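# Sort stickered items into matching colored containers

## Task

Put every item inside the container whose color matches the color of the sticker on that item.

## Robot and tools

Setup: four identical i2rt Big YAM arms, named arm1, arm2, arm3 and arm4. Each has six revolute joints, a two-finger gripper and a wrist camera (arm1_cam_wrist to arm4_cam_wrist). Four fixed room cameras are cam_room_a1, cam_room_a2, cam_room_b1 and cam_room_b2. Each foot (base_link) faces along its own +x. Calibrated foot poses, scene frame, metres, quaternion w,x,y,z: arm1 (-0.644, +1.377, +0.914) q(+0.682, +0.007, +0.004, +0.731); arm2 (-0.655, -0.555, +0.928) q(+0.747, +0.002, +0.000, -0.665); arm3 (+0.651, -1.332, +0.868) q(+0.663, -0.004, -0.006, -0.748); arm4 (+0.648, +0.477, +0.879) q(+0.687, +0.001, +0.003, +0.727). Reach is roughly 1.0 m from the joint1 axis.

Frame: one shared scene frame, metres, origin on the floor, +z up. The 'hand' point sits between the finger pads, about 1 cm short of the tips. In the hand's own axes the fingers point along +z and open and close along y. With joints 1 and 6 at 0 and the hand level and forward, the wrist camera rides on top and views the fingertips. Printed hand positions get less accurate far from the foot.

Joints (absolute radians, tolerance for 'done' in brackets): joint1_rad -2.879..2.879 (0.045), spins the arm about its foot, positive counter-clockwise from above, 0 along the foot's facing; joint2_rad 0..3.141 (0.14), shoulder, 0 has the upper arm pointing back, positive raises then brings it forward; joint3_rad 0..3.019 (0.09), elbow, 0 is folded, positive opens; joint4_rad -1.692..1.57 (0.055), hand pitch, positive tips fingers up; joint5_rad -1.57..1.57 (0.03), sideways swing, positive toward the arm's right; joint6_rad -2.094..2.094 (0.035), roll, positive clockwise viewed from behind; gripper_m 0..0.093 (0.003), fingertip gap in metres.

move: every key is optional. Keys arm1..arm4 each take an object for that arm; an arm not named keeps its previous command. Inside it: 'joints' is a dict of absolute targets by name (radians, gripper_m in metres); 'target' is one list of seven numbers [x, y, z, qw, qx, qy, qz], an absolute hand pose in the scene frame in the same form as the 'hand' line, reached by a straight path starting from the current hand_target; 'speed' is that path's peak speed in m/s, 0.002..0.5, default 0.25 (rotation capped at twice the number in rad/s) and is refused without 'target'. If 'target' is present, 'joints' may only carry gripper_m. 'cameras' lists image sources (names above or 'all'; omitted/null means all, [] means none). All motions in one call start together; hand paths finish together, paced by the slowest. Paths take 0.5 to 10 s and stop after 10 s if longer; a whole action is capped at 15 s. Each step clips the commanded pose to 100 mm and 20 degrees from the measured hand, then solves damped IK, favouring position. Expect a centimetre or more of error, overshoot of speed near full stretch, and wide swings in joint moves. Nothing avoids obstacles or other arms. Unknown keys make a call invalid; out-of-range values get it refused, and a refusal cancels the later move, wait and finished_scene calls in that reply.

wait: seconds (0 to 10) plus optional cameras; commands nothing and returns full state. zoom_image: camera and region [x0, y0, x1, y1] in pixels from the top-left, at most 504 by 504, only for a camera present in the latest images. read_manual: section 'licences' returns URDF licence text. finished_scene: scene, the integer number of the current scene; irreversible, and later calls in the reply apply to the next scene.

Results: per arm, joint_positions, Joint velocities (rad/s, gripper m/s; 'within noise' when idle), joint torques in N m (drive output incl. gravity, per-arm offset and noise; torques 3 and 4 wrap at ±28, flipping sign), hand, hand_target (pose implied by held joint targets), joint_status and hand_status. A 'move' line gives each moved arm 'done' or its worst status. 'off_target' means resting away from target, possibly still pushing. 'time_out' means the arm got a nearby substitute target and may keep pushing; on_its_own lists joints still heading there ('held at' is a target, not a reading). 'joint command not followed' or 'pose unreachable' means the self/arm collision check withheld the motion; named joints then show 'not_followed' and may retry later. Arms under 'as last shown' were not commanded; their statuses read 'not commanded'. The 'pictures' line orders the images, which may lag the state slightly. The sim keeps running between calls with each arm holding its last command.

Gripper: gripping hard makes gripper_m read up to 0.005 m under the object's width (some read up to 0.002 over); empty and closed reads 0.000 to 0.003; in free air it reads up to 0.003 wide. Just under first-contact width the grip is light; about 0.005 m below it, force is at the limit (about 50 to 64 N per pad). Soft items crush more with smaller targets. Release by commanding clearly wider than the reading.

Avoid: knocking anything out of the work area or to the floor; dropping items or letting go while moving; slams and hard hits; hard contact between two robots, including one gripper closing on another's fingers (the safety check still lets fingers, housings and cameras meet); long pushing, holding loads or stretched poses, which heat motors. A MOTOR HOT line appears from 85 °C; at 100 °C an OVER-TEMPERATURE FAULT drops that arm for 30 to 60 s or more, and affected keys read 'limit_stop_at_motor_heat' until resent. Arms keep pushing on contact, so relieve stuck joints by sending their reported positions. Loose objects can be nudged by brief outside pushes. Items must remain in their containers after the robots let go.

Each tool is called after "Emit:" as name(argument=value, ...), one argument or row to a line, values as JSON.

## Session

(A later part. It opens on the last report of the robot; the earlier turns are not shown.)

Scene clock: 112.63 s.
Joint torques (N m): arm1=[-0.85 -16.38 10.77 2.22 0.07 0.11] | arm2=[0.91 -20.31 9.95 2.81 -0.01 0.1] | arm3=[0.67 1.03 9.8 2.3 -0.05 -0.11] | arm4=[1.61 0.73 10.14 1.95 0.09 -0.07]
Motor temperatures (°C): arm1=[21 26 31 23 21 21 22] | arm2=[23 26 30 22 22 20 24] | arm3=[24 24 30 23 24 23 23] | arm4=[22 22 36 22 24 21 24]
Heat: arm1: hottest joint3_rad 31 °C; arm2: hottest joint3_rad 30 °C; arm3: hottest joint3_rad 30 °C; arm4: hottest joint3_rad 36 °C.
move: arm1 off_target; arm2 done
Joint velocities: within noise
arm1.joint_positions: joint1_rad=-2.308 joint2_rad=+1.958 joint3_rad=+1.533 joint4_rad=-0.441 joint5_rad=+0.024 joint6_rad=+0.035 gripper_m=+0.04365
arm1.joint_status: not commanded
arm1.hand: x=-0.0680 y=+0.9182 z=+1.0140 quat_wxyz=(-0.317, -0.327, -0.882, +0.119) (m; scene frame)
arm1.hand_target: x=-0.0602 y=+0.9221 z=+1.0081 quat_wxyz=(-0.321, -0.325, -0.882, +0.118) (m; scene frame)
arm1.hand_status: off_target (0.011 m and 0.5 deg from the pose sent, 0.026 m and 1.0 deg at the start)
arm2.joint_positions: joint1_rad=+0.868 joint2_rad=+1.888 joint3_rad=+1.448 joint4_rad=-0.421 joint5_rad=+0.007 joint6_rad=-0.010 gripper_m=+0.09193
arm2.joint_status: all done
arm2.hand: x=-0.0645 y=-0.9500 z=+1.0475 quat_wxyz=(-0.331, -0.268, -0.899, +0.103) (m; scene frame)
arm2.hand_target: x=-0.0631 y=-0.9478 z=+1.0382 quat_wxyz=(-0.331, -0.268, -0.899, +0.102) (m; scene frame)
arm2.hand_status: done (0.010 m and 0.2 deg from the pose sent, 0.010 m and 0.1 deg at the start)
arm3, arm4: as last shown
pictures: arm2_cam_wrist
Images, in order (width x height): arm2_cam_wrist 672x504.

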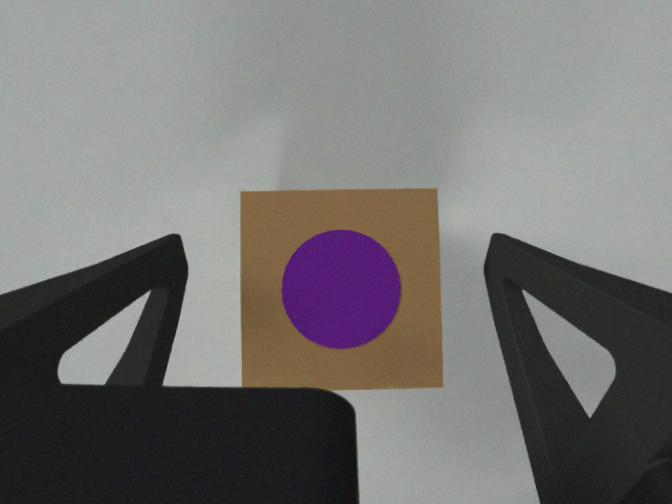

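Emit:
move(
  arm1={"target":[-0.06,0.922,1.000,0.321,0.325,0.882,-0.118],"speed":0.05},
  arm2={"target":[-0.20,-0.85,1.16,0.328,0.269,0.901,-0.098]},
  cameras=["arm2_cam_wrist"],
)

Scene clock: 118.60 s.
Joint torques (N m): arm1=[-0.85 -15.85 10.26 2.19 0.1 0.09] | arm2=[1.49 -12.63 10.29 1.51 0.15 0.22] | arm3=[0.62 1.03 9.81 2.29 -0.05 -0.1] | arm4=[1.44 1.08 10.11 2.11 0.06 -0.12]
Motor temperatures (°C): arm1=[21 25 31 23 21 21 22] | arm2=[23 26 31 22 22 20 24] | arm3=[24 24 30 23 24 23 23] | arm4=[22 22 36 22 24 21 24]
Heat: arm1: hottest joint3_rad 31 °C; arm2: hottest joint3_rad 31 °C; arm3: hottest joint3_rad 30 °C; arm4: hottest joint3_rad 36 °C.
move: arm1 off_target; arm2 off_target
Joint velocities: within noise
arm1.joint_positions: joint1_rad=-2.308 joint2_rad=+1.960 joint3_rad=+1.529 joint4_rad=-0.425 joint5_rad=+0.024 joint6_rad=+0.035 gripper_m=+0.04365
arm1.joint_status: not commanded
arm1.hand: x=-0.0666 y=+0.9171 z=+1.0141 quat_wxyz=(-0.322, -0.326, -0.881, +0.121) (m; scene frame)
arm1.hand_target: x=-0.0605 y=+0.9222 z=+1.0002 quat_wxyz=(-0.321, -0.325, -0.882, +0.118) (m; scene frame)
arm1.hand_status: off_target (0.016 m and 0.4 deg from the pose sent, 0.016 m and 0.5 deg at the start)
arm2.joint_positions: joint1_rad=+0.876 joint2_rad=+1.365 joint3_rad=+1.136 joint4_rad=-0.607 joint5_rad=+0.007 joint6_rad=-0.009 gripper_m=+0.09193
arm2.joint_status: not commanded
arm2.hand: x=-0.1977 y=-0.8568 z=+1.1742 quat_wxyz=(-0.343, -0.264, -0.895, +0.105) (m; scene frame)
arm2.hand_target: x=-0.2001 y=-0.8499 z=+1.1601 quat_wxyz=(-0.328, -0.269, -0.900, +0.098) (m; scene frame)
arm2.hand_status: off_target (0.016 m and 2.1 deg from the pose sent, 0.203 m and 0.8 deg at the start)
arm3, arm4: as last shown
pictures: arm2_cam_wrist
Images, in order (width x height): arm2_cam_wrist 672x504.

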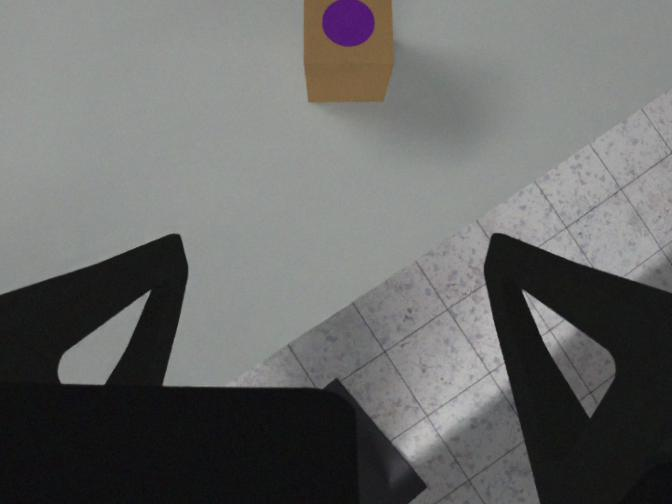

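Emit:
move(
  arm1={"target":[-0.064,0.919,1.012,0.321,0.325,0.882,-0.118],"joints":{"gripper_m":0.08}},
  arm2={"joints":{"joint2_rad":0.4,"joint3_rad":0.6,"joint4_rad":-0.7}},
  arm3={"target":[0.03,-1.01,1.16,0.098,-0.9006,0.269,0.328]},
  cameras=["arm1_cam_wrist","arm3_cam_wrist"],
)

Scene clock: 125.83 s.
Joint torques (N m): arm1=[-1.67 -17.38 11.47 1.4 -0.04 0.02] | arm2=[1.55 -0.26 10.61 2.09 0.15 0.21] | arm3=[2.55 -20.19 14.23 0.87 0.18 0.03] | arm4=[0.91 0.09 10.09 1.89 0.11 -0.08]
Motor temperatures (°C): arm1=[21 26 32 23 21 21 22] | arm2=[23 26 30 22 22 20 23] | arm3=[24 24 30 23 24 23 23] | arm4=[22 22 36 22 24 21 24]
Heat: arm1: hottest joint3_rad 32 °C; arm2: hottest joint3_rad 30 °C; arm3: hottest joint3_rad 30 °C; arm4: hottest joint3_rad 36 °C.
move: arm1 done; arm2 done; arm3 off_target
Joint velocities: within noise
arm1.joint_positions: joint1_rad=-2.308 joint2_rad=+1.961 joint3_rad=+1.526 joint4_rad=-0.425 joint5_rad=+0.022 joint6_rad=+0.035 gripper_m=+0.07996
arm1.joint_status: all done
arm1.hand: x=-0.0673 y=+0.9180 z=+1.0112 quat_wxyz=(-0.320, -0.326, -0.881, +0.120) (m; scene frame)
arm1.hand_target: x=-0.0640 y=+0.9189 z=+1.0121 quat_wxyz=(-0.321, -0.325, -0.882, +0.118) (m; scene frame)
arm1.hand_status: done (0.004 m and 0.2 deg from the pose sent, 0.004 m and 0.4 deg at the start)
arm2.joint_positions: joint1_rad=+0.876 joint2_rad=+0.402 joint3_rad=+0.615 joint4_rad=-0.690 joint5_rad=+0.007 joint6_rad=-0.009 gripper_m=+0.09193
arm2.joint_status: all done
arm2.hand: x=-0.4122 y=-0.7172 z=+1.2371 quat_wxyz=(-0.497, -0.242, -0.819, +0.152) (m; scene frame)
arm2.hand_target: x=-0.4128 y=-0.7142 z=+1.2266 quat_wxyz=(-0.489, -0.247, -0.824, +0.145) (m; scene frame)
arm2.hand_status: not commanded
arm3.joint_positions: joint1_rad=-1.914 joint2_rad=+1.746 joint3_rad=+1.672 joint4_rad=-0.843 joint5_rad=+0.090 joint6_rad=+0.085 gripper_m=+0.09402
arm3.joint_status: not commanded
arm3.hand: x=+0.0455 y=-1.0070 z=+1.1309 quat_wxyz=(+0.096, -0.908, +0.273, +0.305) (m; scene frame)
arm3.hand_target: x=+0.0316 y=-1.0107 z=+1.1600 quat_wxyz=(+0.098, -0.900, +0.269, +0.328) (m; scene frame)
arm3.hand_status: off_target (0.033 m and 2.8 deg from the pose sent, 0.409 m and 21.0 deg at the start)
arm4: as last shown
pictures: arm1_cam_wrist, arm3_cam_wrist
Images, in order (width x height): arm1_cam_wrist 672x504, arm3_cam_wrist 672x504.

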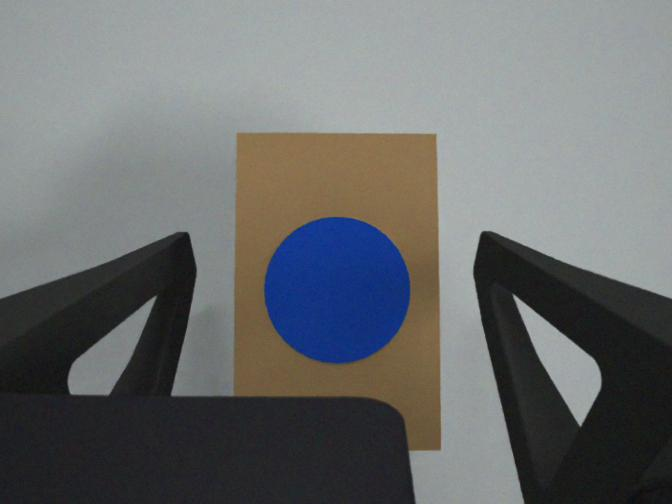

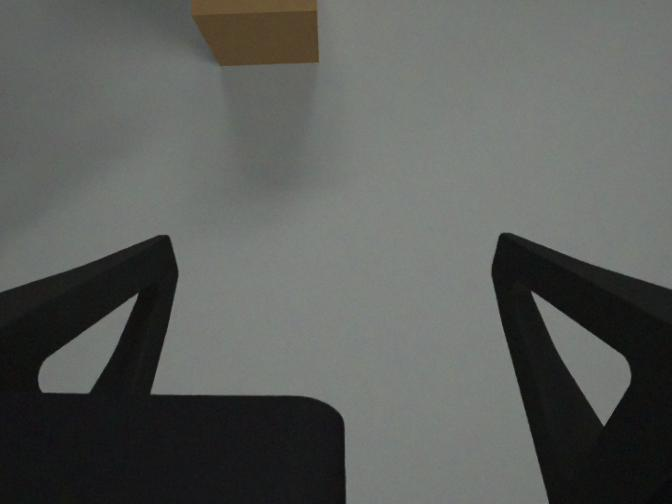

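Emit:
move(
  arm1={"target":[-0.24,1.05,1.14,0.321,0.325,0.882,-0.118],"speed":0.35},
  arm3={"target":[-0.06,-0.988,1.085,0.098,-0.9006,0.269,0.328]},
  cameras=["arm3_cam_wrist"],
)

Scene clock: 138.57 s.
Joint torques (N m): arm1=[-2.84 -6.71 11.55 1.06 -0.05 -0.06] | arm2=[1.49 -0.32 10.61 2.1 0.14 0.21] | arm3=[2.55 -23.94 14.16 1.69 0.18 0.03] | arm4=[1.08 0.38 10.15 1.96 0.11 -0.1]
Motor temperatures (°C): arm1=[21 27 32 23 21 21 22] | arm2=[23 26 30 22 22 20 23] | arm3=[24 25 33 23 24 23 23] | arm4=[22 22 37 22 24 21 24]
Heat: arm1: hottest joint3_rad 32 °C; arm2: hottest joint3_rad 30 °C; arm3: hottest joint3_rad 33 °C; arm4: hottest joint3_rad 37 °C.
move: arm1 done; arm3 off_target
Joint velocities: within noise
arm1.joint_positions: joint1_rad=-2.309 joint2_rad=+1.288 joint3_rad=+1.049 joint4_rad=-0.600 joint5_rad=+0.012 joint6_rad=+0.034 gripper_m=+0.07997
arm1.joint_status: not commanded
arm1.hand: x=-0.2363 y=+1.0541 z=+1.1466 quat_wxyz=(-0.331, -0.323, -0.879, +0.118) (m; scene frame)
arm1.hand_target: x=-0.2401 y=+1.0501 z=+1.1400 quat_wxyz=(-0.321, -0.325, -0.882, +0.118) (m; scene frame)
arm1.hand_status: done (0.009 m and 1.2 deg from the pose sent, 0.253 m and 0.2 deg at the start)
arm2, arm4: as last shown
arm3.joint_positions: joint1_rad=-1.886 joint2_rad=+2.015 joint3_rad=+1.879 joint4_rad=-0.799 joint5_rad=+0.108 joint6_rad=+0.106 gripper_m=+0.09402
arm3.joint_status: not commanded
arm3.hand: x=-0.0392 y=-0.9868 z=+1.0561 quat_wxyz=(+0.096, -0.910, +0.272, +0.297) (m; scene frame)
arm3.hand_target: x=-0.0579 y=-0.9890 z=+1.0851 quat_wxyz=(+0.098, -0.900, +0.269, +0.328) (m; scene frame)
arm3.hand_status: off_target (0.036 m and 3.7 deg from the pose sent, 0.117 m and 2.8 deg at the start)
pictures: arm3_cam_wrist
Images, in order (width x height): arm3_cam_wrist 672x504.

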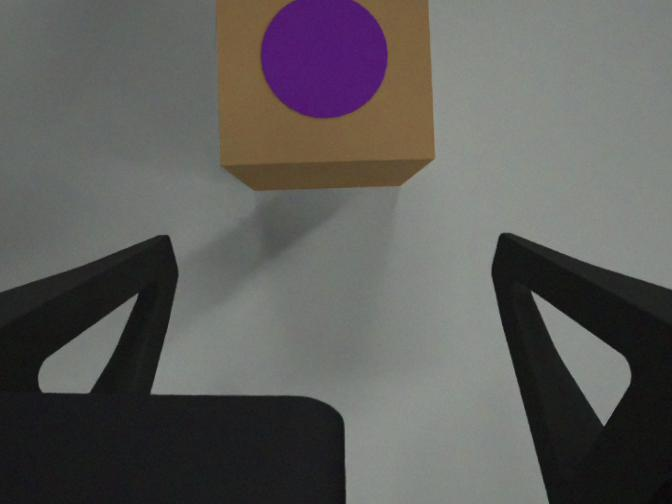

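Emit:
move(
  arm1={"joints":{"joint2_rad":0.4,"joint3_rad":0.6,"joint4_rad":-0.7}},
  arm3={"target":[-0.100,-0.963,1.067,0.098,-0.9006,0.269,0.328],"speed":0.15},
  arm4={"target":[0.0,0.865,1.16,0.118,-0.882,0.325,0.321]},
  cameras=["arm3_cam_wrist","arm4_cam_wrist"],
)

Scene clock: 149.20 s.
Joint torques (N m): arm1=[-2.61 3.08 11.97 1.63 -0.07 -0.08] | arm2=[1.44 -0.21 10.62 2.13 0.15 0.21] | arm3=[1.79 -24.88 14.53 0.95 -0.02 -0.05] | arm4=[1.2 -21.36 13.18 0.64 0.27 0.16]
Motor temperatures (°C): arm1=[21 26 32 23 21 21 22] | arm2=[23 25 30 22 22 20 23] | arm3=[24 25 34 23 24 23 23] | arm4=[22 22 37 22 24 21 24]
Heat: arm1: hottest joint3_rad 32 °C; arm2: hottest joint3_rad 30 °C; arm3: hottest joint3_rad 34 °C; arm4: hottest joint3_rad 37 °C.
move: arm1 done; arm3 off_target; arm4 off_target
Joint velocities: within noise
arm1.joint_positions: joint1_rad=-2.309 joint2_rad=+0.399 joint3_rad=+0.601 joint4_rad=-0.694 joint5_rad=+0.012 joint6_rad=+0.033 gripper_m=+0.07997
arm1.joint_status: all done
arm1.hand: x=-0.4130 y=+1.1945 z=+1.2103 quat_wxyz=(-0.479, -0.298, -0.809, +0.167) (m; scene frame)
arm1.hand_target: x=-0.4153 y=+1.1926 z=+1.2086 quat_wxyz=(-0.475, -0.299, -0.810, +0.170) (m; scene frame)
arm1.hand_status: not commanded
arm2: as last shown
arm3.joint_positions: joint1_rad=-1.886 joint2_rad=+2.160 joint3_rad=+2.091 joint4_rad=-0.835 joint5_rad=+0.107 joint6_rad=+0.107 gripper_m=+0.09402
arm3.joint_status: not commanded
arm3.hand: x=-0.0856 y=-0.9654 z=+1.0503 quat_wxyz=(+0.097, -0.905, +0.272, +0.311) (m; scene frame)
arm3.hand_target: x=-0.0987 y=-0.9636 z=+1.0670 quat_wxyz=(+0.098, -0.900, +0.269, +0.328) (m; scene frame)
arm3.hand_status: off_target (0.022 m and 2.0 deg from the pose sent, 0.066 m and 3.7 deg at the start)
arm4.joint_positions: joint1_rad=+1.000 joint2_rad=+1.910 joint3_rad=+1.886 joint4_rad=-0.889 joint5_rad=+0.127 joint6_rad=+0.136 gripper_m=+0.09401
arm4.joint_status: not commanded
arm4.hand: x=+0.0129 y=+0.8634 z=+1.1434 quat_wxyz=(-0.117, +0.888, -0.322, -0.307) (m; scene frame)
arm4.hand_target: x=+0.0009 y=+0.8645 z=+1.1599 quat_wxyz=(-0.118, +0.882, -0.325, -0.322) (m; scene frame)
arm4.hand_status: off_target (0.021 m and 1.8 deg from the pose sent, 0.468 m and 21.1 deg at the start)
pictures: arm3_cam_wrist, arm4_cam_wrist
Images, in order (width x height): arm3_cam_wrist 672x504, arm4_cam_wrist 672x504.

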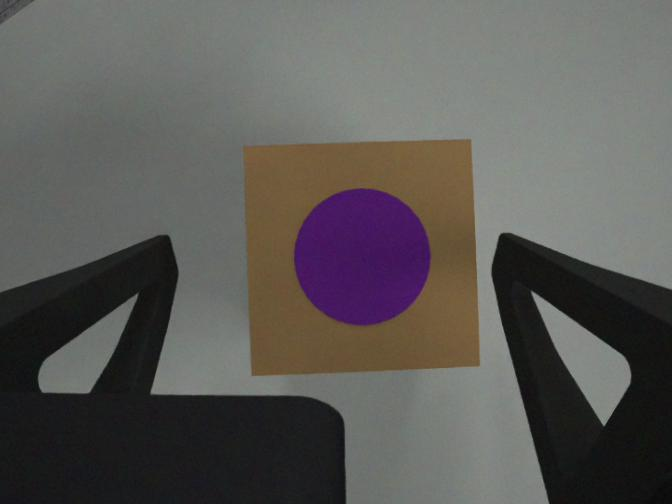

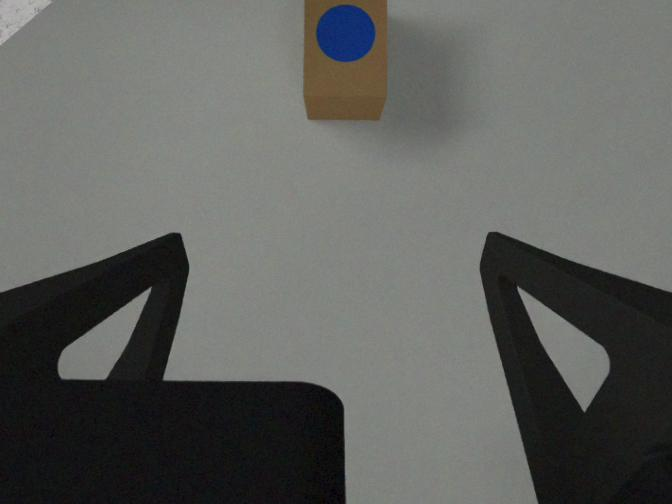

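Emit:
move(
  arm3={"target":[-0.106,-0.955,1.06,0.098,-0.9006,0.269,0.328],"speed":0.15},
  arm4={"target":[-0.091,0.956,1.025,0.118,-0.882,0.325,0.321],"speed":0.2},
  cameras=["arm3_cam_wrist","arm4_cam_wrist"],
)

Emit:
move(
  arm3={"joints":{"gripper_m":0.03}},
  arm4={"target":[-0.094,0.959,1.016,0.118,-0.882,0.325,0.321],"speed":0.2},
  cameras=["arm3_cam_wrist","arm4_cam_wrist"],
)

Scene clock: 161.40 s.
Joint torques (N m): arm1=[-2.61 2.78 12.03 1.59 -0.05 -0.08] | arm2=[1.44 -0.32 10.62 2.09 0.15 0.21] | arm3=[1.32 -25.29 14.52 0.92 -0.02 -0.1] | arm4=[0.67 -25.76 13.04 0.73 0.01 -0.08]
Motor temperatures (°C): arm1=[21 26 32 23 21 21 22] | arm2=[23 25 30 22 22 20 23] | arm3=[24 26 33 23 24 23 23] | arm4=[22 23 40 22 24 21 24]
Heat: arm1: hottest joint3_rad 32 °C; arm2: hottest joint3_rad 30 °C; arm3: hottest joint3_rad 33 °C; arm4: hottest joint3_rad 40 °C.
move: arm3 off_target; arm4 off_target
Joint velocities: within noise
arm1, arm2: as last shown
arm3.joint_positions: joint1_rad=-1.886 joint2_rad=+2.191 joint3_rad=+2.130 joint4_rad=-0.840 joint5_rad=+0.104 joint6_rad=+0.107 gripper_m=+0.09402
arm3.joint_status: not commanded
arm3.hand: x=-0.0944 y=-0.9621 z=+1.0452 quat_wxyz=(+0.096, -0.905, +0.271, +0.313) (m; scene frame)
arm3.hand_target: x=-0.1048 y=-0.9555 z=+1.0602 quat_wxyz=(+0.098, -0.900, +0.269, +0.329) (m; scene frame)
arm3.hand_status: off_target (0.020 m and 1.8 deg from the pose sent, 0.025 m and 2.0 deg at the start)
arm4.joint_positions: joint1_rad=+0.964 joint2_rad=+2.343 joint3_rad=+2.289 joint4_rad=-0.837 joint5_rad=+0.105 joint6_rad=+0.126 gripper_m=+0.09401
arm4.joint_status: not commanded
arm4.hand: x=-0.0836 y=+0.9485 z=+1.0247 quat_wxyz=(-0.116, +0.882, -0.329, -0.317) (m; scene frame)
arm4.hand_target: x=-0.0904 y=+0.9555 z=+1.0247 quat_wxyz=(-0.118, +0.882, -0.325, -0.322) (m; scene frame)
arm4.hand_status: off_target (0.011 m and 0.7 deg from the pose sent, 0.183 m and 1.8 deg at the start)
pictures: arm3_cam_wrist, arm4_cam_wrist
Images, in order (width x height): arm3_cam_wrist 672x504, arm4_cam_wrist 672x504.

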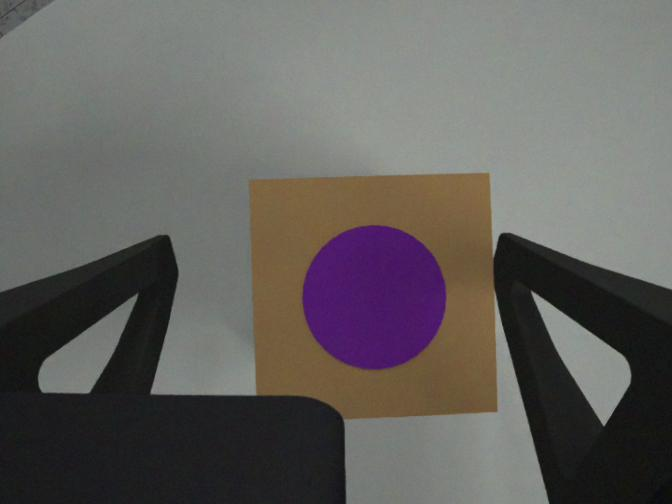

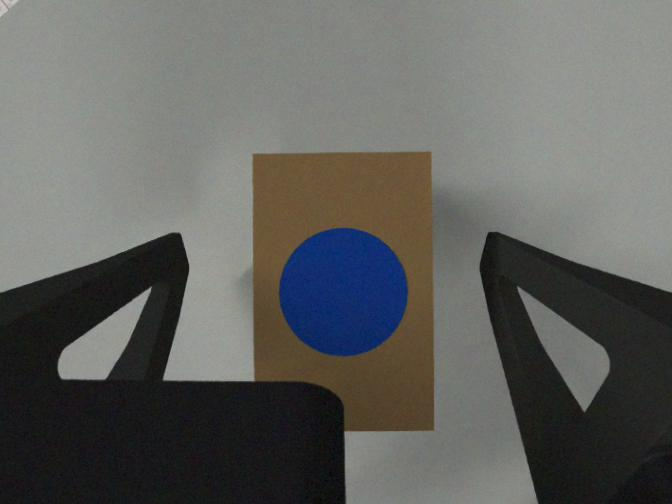

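Scene clock: 162.43 s.
Joint torques (N m): arm1=[-2.61 2.84 11.97 1.32 -0.02 -0.06] | arm2=[1.44 -0.32 10.61 2.09 0.15 0.22] | arm3=[1.49 -25.29 14.52 0.92 0 -0.09] | arm4=[0.73 -26.11 13.22 0.94 0.02 -0.08]
Motor temperatures (°C): arm1=[21 26 32 23 21 21 22] | arm2=[23 25 30 22 22 20 23] | arm3=[24 26 33 23 24 23 23] | arm4=[22 23 40 22 24 21 24]
Heat: arm1: hottest joint3_rad 32 °C; arm2: hottest joint3_rad 30 °C; arm3: hottest joint3_rad 33 °C; arm4: hottest joint3_rad 40 °C.
move: arm3 off_target; arm4 off_target
Joint velocities: within noise
arm1, arm2: as last shown
arm3.joint_positions: joint1_rad=-1.886 joint2_rad=+2.191 joint3_rad=+2.130 joint4_rad=-0.840 joint5_rad=+0.103 joint6_rad=+0.107 gripper_m=+0.05303
arm3.joint_status: gripper_m off_target (ended at +0.05305, target +0.03000)
arm3.hand: x=-0.0945 y=-0.9622 z=+1.0452 quat_wxyz=(+0.096, -0.905, +0.271, +0.313) (m; scene frame)
arm3.hand_target: x=-0.1049 y=-0.9555 z=+1.0602 quat_wxyz=(+0.098, -0.900, +0.269, +0.329) (m; scene frame)
arm3.hand_status: not commanded
arm4.joint_positions: joint1_rad=+0.964 joint2_rad=+2.359 joint3_rad=+2.299 joint4_rad=-0.837 joint5_rad=+0.104 joint6_rad=+0.125 gripper_m=+0.09401
arm4.joint_status: not commanded
arm4.hand: x=-0.0854 y=+0.9497 z=+1.0155 quat_wxyz=(-0.115, +0.883, -0.329, -0.314) (m; scene frame)
arm4.hand_target: x=-0.0930 y=+0.9586 z=+1.0160 quat_wxyz=(-0.118, +0.881, -0.325, -0.322) (m; scene frame)
arm4.hand_status: off_target (0.013 m and 1.0 deg from the pose sent, 0.017 m and 0.7 deg at the start)
pictures: arm3_cam_wrist, arm4_cam_wrist
Images, in order (width x height): arm3_cam_wrist 672x504, arm4_cam_wrist 672x504.

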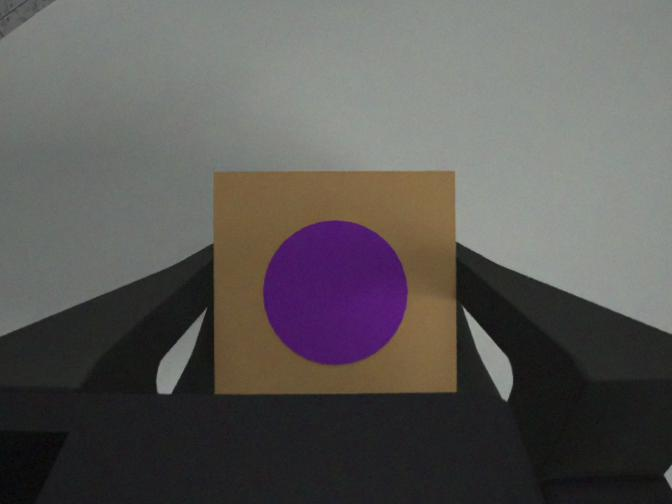

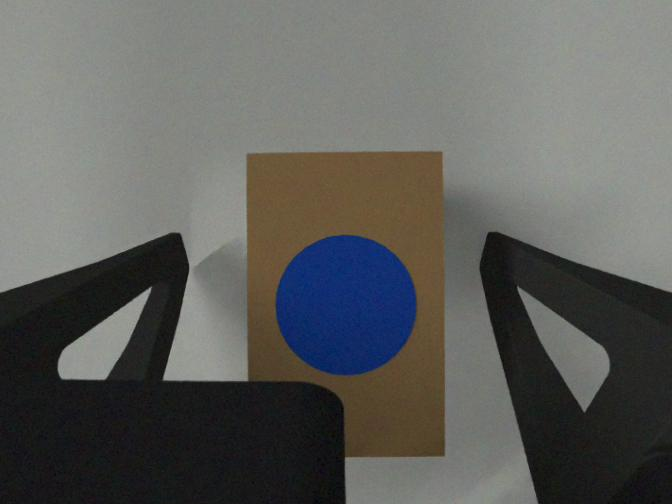

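Emit:
move(
  arm3={"target":[-0.075,-0.970,1.14,0.098,-0.9006,0.269,0.328]},
  arm4={"joints":{"gripper_m":0.022}},
  cameras=[],
)

Emit:
move(
  arm3={"target":[0.25,-1.15,1.22,0.098,-0.9006,0.269,0.328]},
  arm4={"target":[-0.07,0.93,1.12,0.118,-0.882,0.325,0.321]},
  cameras=["arm3_cam_wrist","arm4_cam_wrist"],
)

Emit:
move(
  arm3={"joints":{"joint2_rad":0.4,"joint3_rad":0.6,"joint4_rad":-0.7,"joint5_rad":0,"joint6_rad":0}},
  arm4={"target":[0.25,0.72,1.22,0.118,-0.882,0.325,0.321],"speed":0.35},
  cameras=[],
)

Emit:
move(
  arm3={"joints":{"joint1_rad":1.69}},
  arm4={"joints":{"joint2_rad":0.4,"joint3_rad":0.6,"joint4_rad":-0.7,"joint5_rad":0,"joint6_rad":0}},
  cameras=["arm3_cam_wrist","arm4_cam_wrist"],
)

Scene clock: 171.80 s.
Joint torques (N m): arm1=[-2.96 2.84 11.69 1.61 -0.01 -0.06] | arm2=[1.55 -0.21 10.63 2.09 0.15 0.22] | arm3=[1.49 -26.4 14.02 1.01 0.06 -0.08] | arm4=[0.73 -25.99 13.04 0.88 0.03 -0.05]
Motor temperatures (°C): arm1=[21 25 32 23 21 21 22] | arm2=[23 25 30 22 22 20 23] | arm3=[24 27 33 23 24 23 24] | arm4=[22 25 39 22 24 21 24]
Heat: arm1: hottest joint3_rad 32 °C; arm2: hottest joint3_rad 30 °C; arm3: hottest joint3_rad 33 °C; arm4: hottest joint3_rad 39 °C.
move: arm3 off_target; arm4 off_target
Joint velocities: within noise
arm1, arm2: as last shown
arm3.joint_positions: joint1_rad=-1.886 joint2_rad=+2.095 joint3_rad=+2.145 joint4_rad=-0.970 joint5_rad=+0.103 joint6_rad=+0.107 gripper_m=+0.05303
arm3.joint_status: not commanded
arm3.hand: x=-0.0669 y=-0.9742 z=+1.1099 quat_wxyz=(+0.094, -0.908, +0.271, +0.304) (m; scene frame)
arm3.hand_target: x=-0.0736 y=-0.9707 z=+1.1400 quat_wxyz=(+0.098, -0.900, +0.269, +0.328) (m; scene frame)
arm3.hand_status: off_target (0.031 m and 2.9 deg from the pose sent, 0.097 m and 1.8 deg at the start)
arm4.joint_positions: joint1_rad=+0.964 joint2_rad=+2.360 joint3_rad=+2.299 joint4_rad=-0.837 joint5_rad=+0.104 joint6_rad=+0.123 gripper_m=+0.04415
arm4.joint_status: gripper_m off_target (ended at +0.04418, target +0.02200)
arm4.hand: x=-0.0856 y=+0.9498 z=+1.0156 quat_wxyz=(-0.116, +0.883, -0.329, -0.314) (m; scene frame)
arm4.hand_target: x=-0.0931 y=+0.9585 z=+1.0159 quat_wxyz=(-0.118, +0.882, -0.325, -0.322) (m; scene frame)
arm4.hand_status: not commanded
pictures: none
No camera images: "cameras" was empty.

Scene clock: 174.03 s.
Joint torques (N m): arm1=[-2.9 3.08 11.9 1.65 0 -0.04] | arm2=[1.44 -0.32 10.58 2.1 0.14 0.22] | arm3=[2.14 -7.65 9.37 1.09 0.21 0.04] | arm4=[1.26 -29.57 13.27 0.68 0.3 0.06]
Motor temperatures (°C): arm1=[21 25 32 23 21 21 22] | arm2=[23 25 30 22 22 20 23] | arm3=[24 27 33 23 24 23 24] | arm4=[22 25 39 22 24 21 25]
Heat: arm1: hottest joint3_rad 32 °C; arm2: hottest joint3_rad 30 °C; arm3: hottest joint3_rad 33 °C; arm4: hottest joint3_rad 39 °C.
move: arm3 done; arm4 off_target
Joint velocities: within noise
arm1, arm2: as last shown
arm3.joint_positions: joint1_rad=-1.818 joint2_rad=+1.070 joint3_rad=+1.203 joint4_rad=-0.996 joint5_rad=+0.152 joint6_rad=+0.158 gripper_m=+0.05303
arm3.joint_status: not commanded
arm3.hand: x=+0.2525 y=-1.1449 z=+1.2251 quat_wxyz=(+0.101, -0.897, +0.271, +0.334) (m; scene frame)
arm3.hand_target: x=+0.2501 y=-1.1499 z=+1.2201 quat_wxyz=(+0.098, -0.900, +0.269, +0.328) (m; scene frame)
arm3.hand_status: done (0.008 m and 0.9 deg from the pose sent, 0.379 m and 2.9 deg at the start)
arm4.joint_positions: joint1_rad=+0.970 joint2_rad=+2.270 joint3_rad=+2.299 joint4_rad=-0.985 joint5_rad=+0.107 joint6_rad=+0.123 gripper_m=+0.04415
arm4.joint_status: not commanded
arm4.hand: x=-0.0604 y=+0.9297 z=+1.0686 quat_wxyz=(-0.111, +0.893, -0.328, -0.286) (m; scene frame)
arm4.hand_target: x=-0.0678 y=+0.9286 z=+1.1196 quat_wxyz=(-0.118, +0.882, -0.325, -0.321) (m; scene frame)
arm4.hand_status: off_target (0.052 m and 4.3 deg from the pose sent, 0.107 m and 1.0 deg at the start)
pictures: arm3_cam_wrist, arm4_cam_wrist
Images, in order (width x height): arm3_cam_wrist 672x504, arm4_cam_wrist 672x504.

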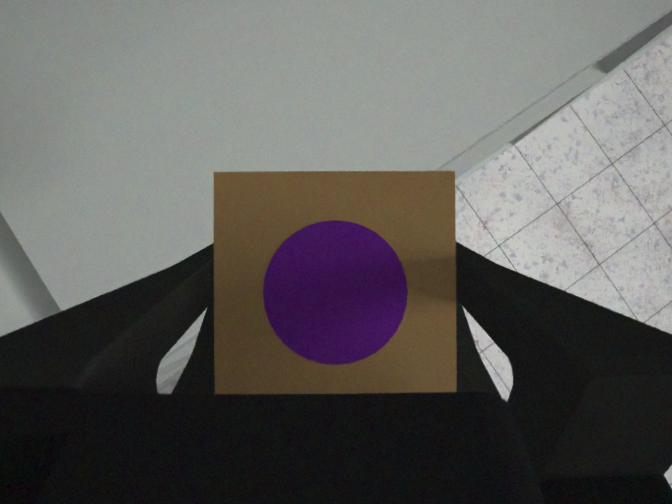

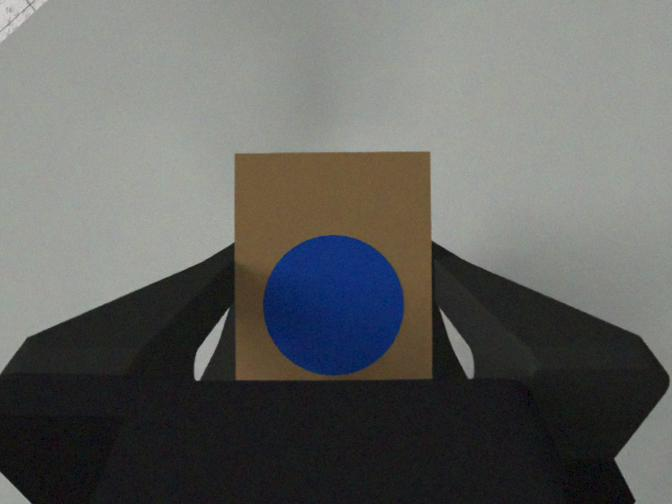

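Scene clock: 175.87 s.
Joint torques (N m): arm1=[-2.67 2.78 11.89 1.46 -0.03 -0.06] | arm2=[1.38 -0.32 10.59 2.09 0.14 0.22] | arm3=[2.14 0.03 10 2.56 -0.09 -0.13] | arm4=[1.38 -7.77 9.42 0.84 0.31 0.17]
Motor temperatures (°C): arm1=[21 25 32 23 21 21 22] | arm2=[23 25 30 22 22 20 23] | arm3=[24 27 33 23 24 23 24] | arm4=[22 25 39 22 24 21 25]
Heat: arm1: hottest joint3_rad 32 °C; arm2: hottest joint3_rad 30 °C; arm3: hottest joint3_rad 33 °C; arm4: hottest joint3_rad 39 °C.
move: arm3 done; arm4 done
Joint velocities: within noise
arm1, arm2: as last shown
arm3.joint_positions: joint1_rad=-1.816 joint2_rad=+0.408 joint3_rad=+0.597 joint4_rad=-0.721 joint5_rad=+0.002 joint6_rad=+0.008 gripper_m=+0.05302
arm3.joint_status: all done
arm3.hand: x=+0.3819 y=-1.2236 z=+1.1562 quat_wxyz=(+0.084, -0.854, +0.165, +0.487) (m; scene frame)
arm3.hand_target: x=+0.3791 y=-1.2267 z=+1.1643 quat_wxyz=(+0.084, -0.848, +0.155, +0.501) (m; scene frame)
arm3.hand_status: not commanded
arm4.joint_positions: joint1_rad=+1.017 joint2_rad=+1.140 joint3_rad=+1.214 joint4_rad=-0.942 joint5_rad=+0.138 joint6_rad=+0.149 gripper_m=+0.04415
arm4.joint_status: not commanded
arm4.hand: x=+0.2530 y=+0.7211 z=+1.2252 quat_wxyz=(-0.121, +0.880, -0.321, -0.329) (m; scene frame)
arm4.hand_target: x=+0.2500 y=+0.7199 z=+1.2201 quat_wxyz=(-0.118, +0.882, -0.325, -0.321) (m; scene frame)
arm4.hand_status: done (0.006 m and 1.1 deg from the pose sent, 0.404 m and 4.3 deg at the start)
pictures: none
No camera images: "cameras" was empty.

Scene clock: 178.37 s.
Joint torques (N m): arm1=[-3.25 3.55 11.81 1.55 -0.02 -0.03] | arm2=[1.49 -0.38 10.61 2.06 0.15 0.22] | arm3=[1.96 0.15 10.09 2.41 0.11 -0.11] | arm4=[0.97 -0.32 10.11 2.07 -0.05 -0.08]
Motor temperatures (°C): arm1=[21 25 32 23 21 21 22] | arm2=[23 25 30 22 22 20 23] | arm3=[24 27 33 23 24 23 24] | arm4=[22 25 39 22 24 21 25]
Heat: arm1: hottest joint3_rad 32 °C; arm2: hottest joint3_rad 30 °C; arm3: hottest joint3_rad 33 °C; arm4: hottest joint3_rad 39 °C.
move: arm3 done; arm4 done
Joint velocities: within noise
arm1: as last shown
arm2.joint_positions: joint1_rad=+0.876 joint2_rad=+0.402 joint3_rad=+0.615 joint4_rad=-0.690 joint5_rad=+0.007 joint6_rad=-0.009 gripper_m=+0.09193
arm2.joint_status: not commanded
arm2.hand: x=-0.4122 y=-0.7172 z=+1.2371 quat_wxyz=(-0.497, -0.242, -0.819, +0.152) (m; scene frame)
arm2.hand_target: x=-0.4128 y=-0.7142 z=+1.2266 quat_wxyz=(-0.489, -0.247, -0.824, +0.145) (m; scene frame)
arm2.hand_status: not commanded
arm3.joint_positions: joint1_rad=+1.680 joint2_rad=+0.408 joint3_rad=+0.597 joint4_rad=-0.718 joint5_rad=-0.002 joint6_rad=+0.006 gripper_m=+0.05302
arm3.joint_status: all done
arm3.hand: x=+0.9392 y=-1.3311 z=+1.1591 quat_wxyz=(-0.499, -0.004, -0.867, +0.006) (m; scene frame)
arm3.hand_target: x=+0.9402 y=-1.3285 z=+1.1663 quat_wxyz=(-0.511, +0.003, -0.860, +0.006) (m; scene frame)
arm3.hand_status: not commanded
arm4.joint_positions: joint1_rad=+1.017 joint2_rad=+0.409 joint3_rad=+0.590 joint4_rad=-0.721 joint5_rad=+0.004 joint6_rad=+0.014 gripper_m=+0.04415
arm4.joint_status: all done
arm4.hand: x=+0.3967 y=+0.6167 z=+1.1658 quat_wxyz=(-0.118, +0.841, -0.222, -0.480) (m; scene frame)
arm4.hand_target: x=+0.3940 y=+0.6153 z=+1.1784 quat_wxyz=(-0.122, +0.833, -0.210, -0.497) (m; scene frame)
arm4.hand_status: not commanded
pictures: arm3_cam_wrist, arm4_cam_wrist
Images, in order (width x height): arm3_cam_wrist 672x504, arm4_cam_wrist 672x504.

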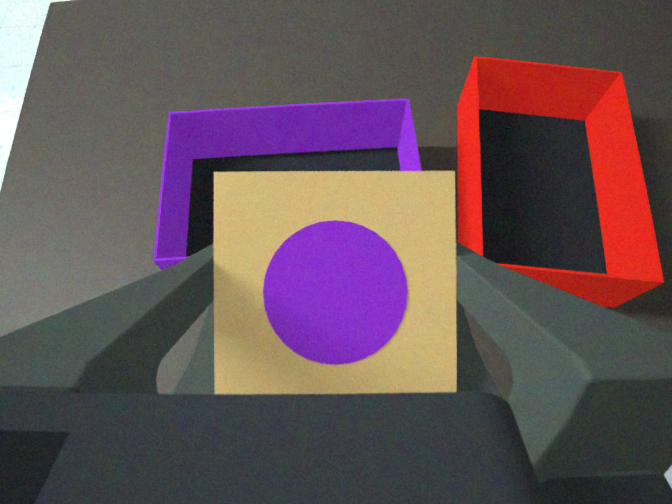

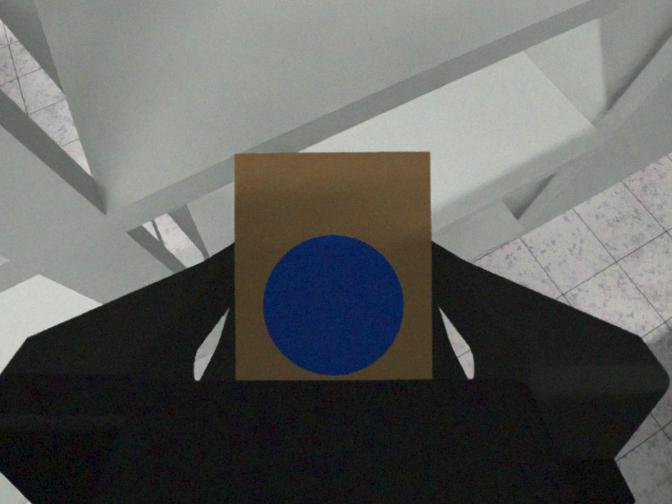

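Emit:
move(
  arm3={"target":[1.205,-1.285,0.88,0.342,-0.041,0.939,0.015],"speed":0.3},
  arm4={"joints":{"joint1_rad":-1.89}},
  cameras=["arm3_cam_wrist","arm4_cam_wrist"],
)

Emit:
move(
  arm3={"target":[1.205,-1.285,0.81,0.342,-0.041,0.939,0.015],"speed":0.15},
  arm4={"target":[1.16,0.34,0.88,0.339,0.1227,0.932,-0.0446],"speed":0.3},
  cameras=["arm3_cam_wrist","arm4_cam_wrist","cam_room_a1","cam_room_a2"],
)

Scene clock: 189.20 s.
Joint torques (N m): arm1=[-2.32 3.66 11.73 1.5 -0.03 -0.06] | arm2=[1.44 -0.32 10.59 2.1 0.15 0.21] | arm3=[1.9 -16.09 9.14 1.8 -0.06 -0.07] | arm4=[0.62 0.26 10.02 2.09 0.01 -0.09]
Motor temperatures (°C): arm1=[21 25 32 23 21 21 22] | arm2=[23 25 30 22 22 20 23] | arm3=[24 26 32 23 24 23 24] | arm4=[22 24 39 22 24 21 25]
Heat: arm1: hottest joint3_rad 32 °C; arm2: hottest joint3_rad 30 °C; arm3: hottest joint3_rad 32 °C; arm4: hottest joint3_rad 39 °C.
move: arm3 off_target; arm4 done
Joint velocities: within noise
arm1, arm2: as last shown
arm3.joint_positions: joint1_rad=+1.757 joint2_rad=+1.745 joint3_rad=+0.828 joint4_rad=-0.018 joint5_rad=-0.014 joint6_rad=+0.006 gripper_m=+0.05302
arm3.joint_status: not commanded
arm3.hand: x=+1.1826 y=-1.2949 z=+0.8584 quat_wxyz=(-0.313, +0.033, -0.949, -0.011) (m; scene frame)
arm3.hand_target: x=+1.2038 y=-1.2850 z=+0.8807 quat_wxyz=(-0.342, +0.041, -0.939, -0.015) (m; scene frame)
arm3.hand_status: off_target (0.033 m and 3.7 deg from the pose sent, 0.388 m and 20.6 deg at the start)
arm4.joint_positions: joint1_rad=-1.888 joint2_rad=+0.409 joint3_rad=+0.590 joint4_rad=-0.719 joint5_rad=+0.002 joint6_rad=+0.012 gripper_m=+0.04419
arm4.joint_status: all done
arm4.hand: x=+0.9275 y=+0.4030 z=+1.1644 quat_wxyz=(-0.488, -0.118, -0.862, +0.064) (m; scene frame)
arm4.hand_target: x=+0.9289 y=+0.4027 z=+1.1765 quat_wxyz=(-0.504, -0.111, -0.854, +0.069) (m; scene frame)
arm4.hand_status: not commanded
pictures: arm3_cam_wrist, arm4_cam_wrist
Images, in order (width x height): arm3_cam_wrist 672x504, arm4_cam_wrist 672x504.

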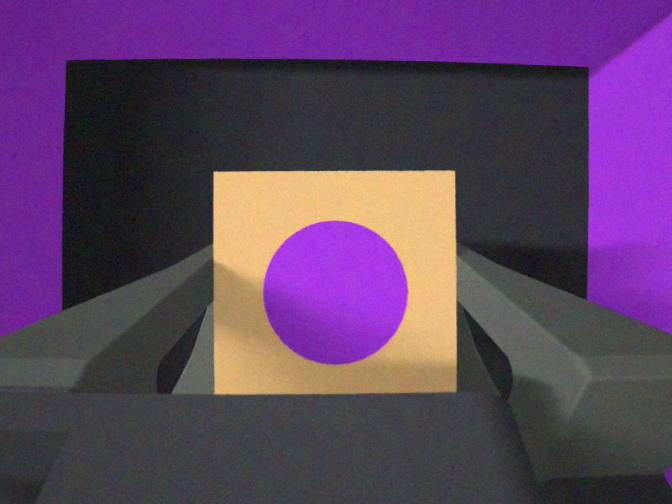

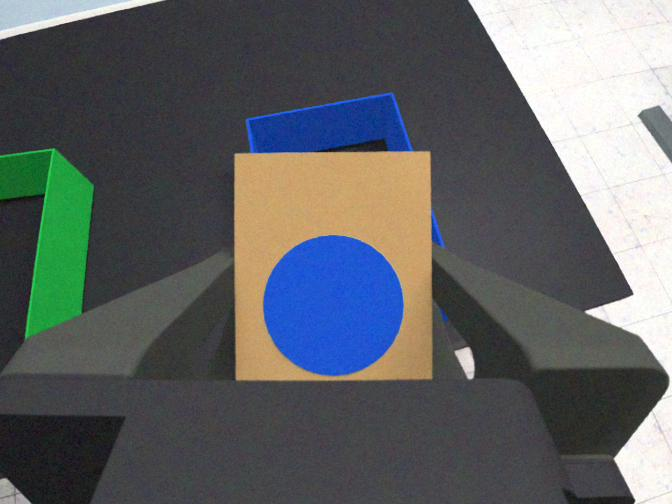

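Scene clock: 191.13 s.
Joint torques (N m): arm1=[-3.19 3.43 11.89 1.48 -0.04 -0.06] | arm2=[1.49 -0.38 10.59 2.07 0.14 0.21] | arm3=[1.96 -15.79 6.57 2.03 -0.01 -0.06] | arm4=[0.91 -14.04 7.91 1.65 -0.02 -0.06]
Motor temperatures (°C): arm1=[21 25 32 23 21 21 21] | arm2=[23 25 30 22 22 20 23] | arm3=[24 26 32 23 24 23 24] | arm4=[22 24 39 22 24 21 25]
Heat: arm1: hottest joint3_rad 32 °C; arm2: hottest joint3_rad 30 °C; arm3: hottest joint3_rad 32 °C; arm4: hottest joint3_rad 39 °C.
move: arm3 off_target; arm4 off_target
Joint velocities: within noise
arm1.joint_positions: joint1_rad=-2.309 joint2_rad=+0.399 joint3_rad=+0.601 joint4_rad=-0.694 joint5_rad=+0.012 joint6_rad=+0.033 gripper_m=+0.07997
arm1.joint_status: not commanded
arm1.hand: x=-0.4130 y=+1.1945 z=+1.2103 quat_wxyz=(-0.479, -0.298, -0.809, +0.167) (m; scene frame)
arm1.hand_target: x=-0.4153 y=+1.1926 z=+1.2086 quat_wxyz=(-0.475, -0.299, -0.810, +0.170) (m; scene frame)
arm1.hand_status: not commanded
arm2: as last shown
arm3.joint_positions: joint1_rad=+1.758 joint2_rad=+1.903 joint3_rad=+0.828 joint4_rad=+0.173 joint5_rad=-0.014 joint6_rad=+0.006 gripper_m=+0.05302
arm3.joint_status: not commanded
arm3.hand: x=+1.1934 y=-1.2943 z=+0.8049 quat_wxyz=(-0.328, +0.033, -0.944, -0.012) (m; scene frame)
arm3.hand_target: x=+1.2046 y=-1.2850 z=+0.8103 quat_wxyz=(-0.342, +0.041, -0.939, -0.015) (m; scene frame)
arm3.hand_status: off_target (0.016 m and 2.0 deg from the pose sent, 0.054 m and 3.7 deg at the start)
arm4.joint_positions: joint1_rad=-1.888 joint2_rad=+1.710 joint3_rad=+0.751 joint4_rad=+0.038 joint5_rad=+0.000 joint6_rad=+0.012 gripper_m=+0.04420
arm4.joint_status: not commanded
arm4.hand: x=+1.1402 y=+0.3453 z=+0.8649 quat_wxyz=(-0.315, -0.128, -0.939, +0.042) (m; scene frame)
arm4.hand_target: x=+1.1591 y=+0.3403 z=+0.8806 quat_wxyz=(-0.339, -0.123, -0.932, +0.045) (m; scene frame)
arm4.hand_status: off_target (0.025 m and 3.0 deg from the pose sent, 0.373 m and 19.0 deg at the start)
pictures: arm3_cam_wrist, arm4_cam_wrist, cam_room_a1, cam_room_a2
Images, in order (width x height): arm3_cam_wrist 672x504, arm4_cam_wrist 672x504, cam_room_a1 672x504, cam_room_a2 672x504.

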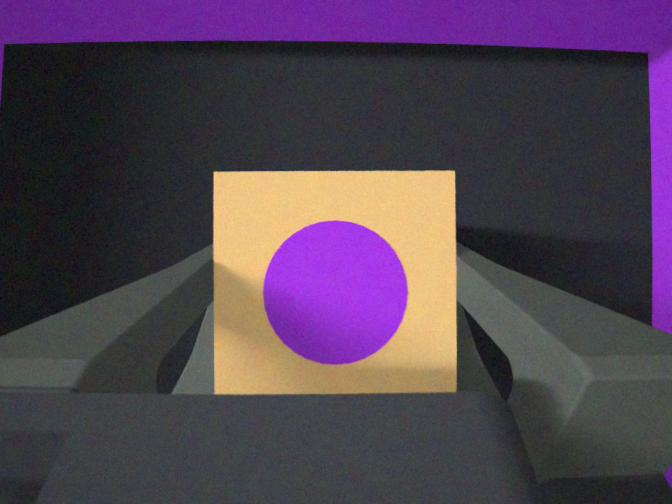

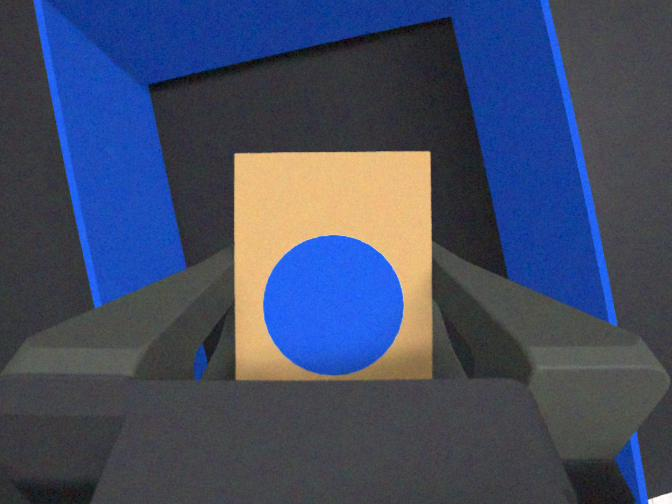

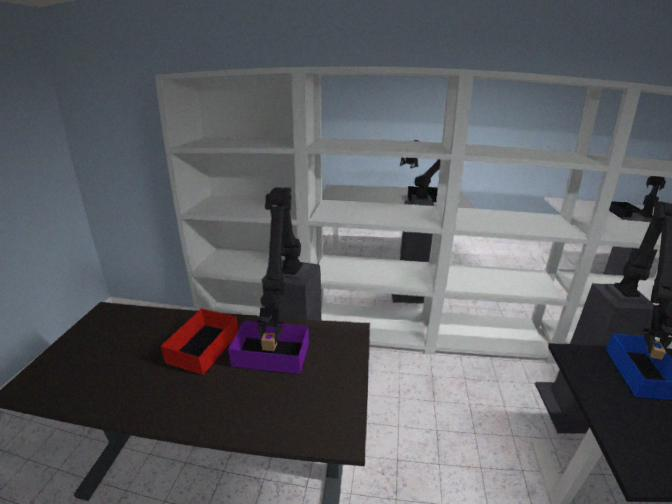

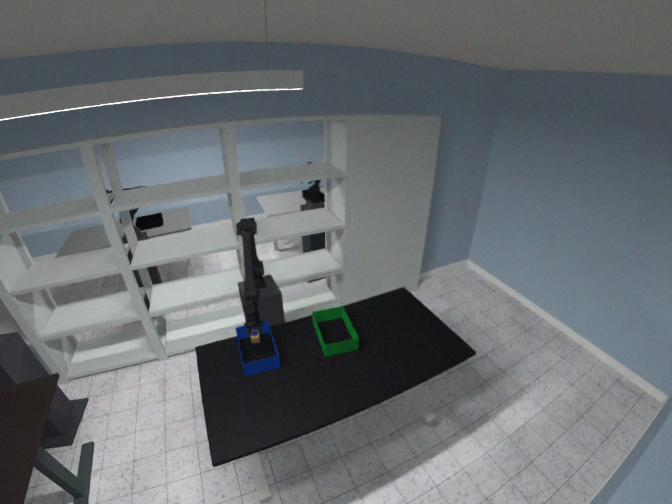

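Emit:
move(
  arm3={"target":[1.202,-1.282,0.765,0.342,-0.041,0.939,0.015],"speed":0.1},
  arm4={"target":[1.165,0.337,0.785,0.339,0.1227,0.932,-0.0446],"speed":0.2},
  cameras=[],
)

Emit:
move(
  arm3={"target":[1.202,-1.282,0.745,0.342,-0.041,0.939,0.015],"speed":0.06},
  arm4={"target":[1.165,0.337,0.75,0.339,0.1227,0.932,-0.0446],"speed":0.1},
  cameras=["arm3_cam_wrist","arm4_cam_wrist"],
)

Scene clock: 197.33 s.
Joint torques (N m): arm1=[-2.43 2.67 11.9 1.68 -0.03 -0.04] | arm2=[1.49 -0.38 10.62 2.09 0.14 0.21] | arm3=[2.08 -15.68 5.74 1.96 0.08 0.01] | arm4=[0.38 -16.03 5.6 1.63 -0.05 -0.1]
Motor temperatures (°C): arm1=[21 25 32 23 21 21 21] | arm2=[23 25 30 22 22 20 23] | arm3=[24 26 31 23 24 23 24] | arm4=[22 24 38 22 24 21 26]
Heat: arm1: hottest joint3_rad 32 °C; arm2: hottest joint3_rad 30 °C; arm3: hottest joint3_rad 31 °C; arm4: hottest joint3_rad 38 °C.
move: arm3 off_target; arm4 off_target
Joint velocities: within noise
arm1, arm2: as last shown
arm3.joint_positions: joint1_rad=+1.768 joint2_rad=+2.017 joint3_rad=+0.829 joint4_rad=+0.295 joint5_rad=-0.010 joint6_rad=+0.006 gripper_m=+0.05302
arm3.joint_status: not commanded
arm3.hand: x=+1.1925 y=-1.2901 z=+0.7641 quat_wxyz=(-0.332, +0.037, -0.943, -0.012) (m; scene frame)
arm3.hand_target: x=+1.2016 y=-1.2820 z=+0.7652 quat_wxyz=(-0.342, +0.041, -0.939, -0.015) (m; scene frame)
arm3.hand_status: off_target (0.013 m and 1.3 deg from the pose sent, 0.043 m and 2.0 deg at the start)
arm4.joint_positions: joint1_rad=-1.888 joint2_rad=+1.981 joint3_rad=+0.765 joint4_rad=+0.302 joint5_rad=-0.002 joint6_rad=+0.012 gripper_m=+0.04420
arm4.joint_status: not commanded
arm4.hand: x=+1.1476 y=+0.3431 z=+0.7749 quat_wxyz=(-0.318, -0.128, -0.939, +0.041) (m; scene frame)
arm4.hand_target: x=+1.1645 y=+0.3372 z=+0.7855 quat_wxyz=(-0.339, -0.123, -0.932, +0.045) (m; scene frame)
arm4.hand_status: off_target (0.021 m and 2.6 deg from the pose sent, 0.084 m and 3.0 deg at the start)
pictures: none
No camera images: "cameras" was empty.

Scene clock: 198.40 s.
Joint torques (N m): arm1=[-2.9 2.9 11.97 1.54 -0.03 -0.03] | arm2=[1.49 -0.44 10.58 2.06 0.15 0.22] | arm3=[2.02 -12.92 5.59 1.39 0.08 0.01] | arm4=[0.15 -15.68 4.9 1.66 -0.01 -0.08]
Motor temperatures (°C): arm1=[21 25 32 23 21 21 21] | arm2=[23 25 30 22 22 20 23] | arm3=[24 26 31 23 24 23 24] | arm4=[22 24 38 22 24 21 26]
Heat: arm1: hottest joint3_rad 32 °C; arm2: hottest joint3_rad 30 °C; arm3: hottest joint3_rad 31 °C; arm4: hottest joint3_rad 38 °C.
move: arm3 off_target; arm4 off_target
Joint velocities: within noise
arm1, arm2: as last shown
arm3.joint_positions: joint1_rad=+1.768 joint2_rad=+2.041 joint3_rad=+0.837 joint4_rad=+0.358 joint5_rad=-0.009 joint6_rad=+0.006 gripper_m=+0.05302
arm3.joint_status: not commanded
arm3.hand: x=+1.2032 y=-1.2894 z=+0.7643 quat_wxyz=(-0.354, +0.037, -0.934, -0.013) (m; scene frame)
arm3.hand_target: x=+1.2010 y=-1.2823 z=+0.7456 quat_wxyz=(-0.342, +0.041, -0.939, -0.015) (m; scene frame)
arm3.hand_status: off_target (0.021 m and 1.6 deg from the pose sent, 0.023 m and 1.3 deg at the start)
arm4.joint_positions: joint1_rad=-1.888 joint2_rad=+2.073 joint3_rad=+0.782 joint4_rad=+0.389 joint5_rad=-0.002 joint6_rad=+0.012 gripper_m=+0.04420
arm4.joint_status: not commanded
arm4.hand: x=+1.1510 y=+0.3421 z=+0.7468 quat_wxyz=(-0.324, -0.128, -0.937, +0.042) (m; scene frame)
arm4.hand_target: x=+1.1646 y=+0.3372 z=+0.7503 quat_wxyz=(-0.339, -0.123, -0.932, +0.045) (m; scene frame)
arm4.hand_status: off_target (0.015 m and 1.9 deg from the pose sent, 0.031 m and 2.6 deg at the start)
pictures: arm3_cam_wrist, arm4_cam_wrist
Images, in order (width x height): arm3_cam_wrist 672x504, arm4_cam_wrist 672x504.

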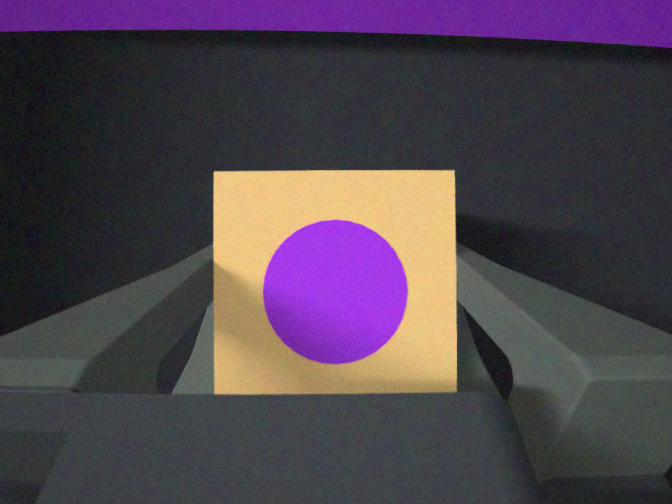

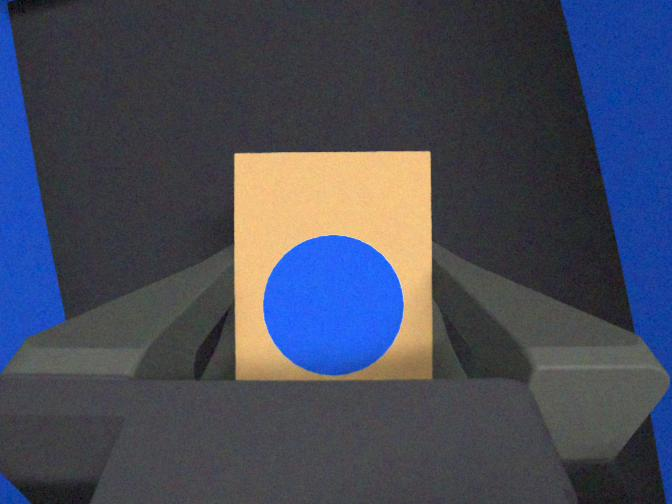

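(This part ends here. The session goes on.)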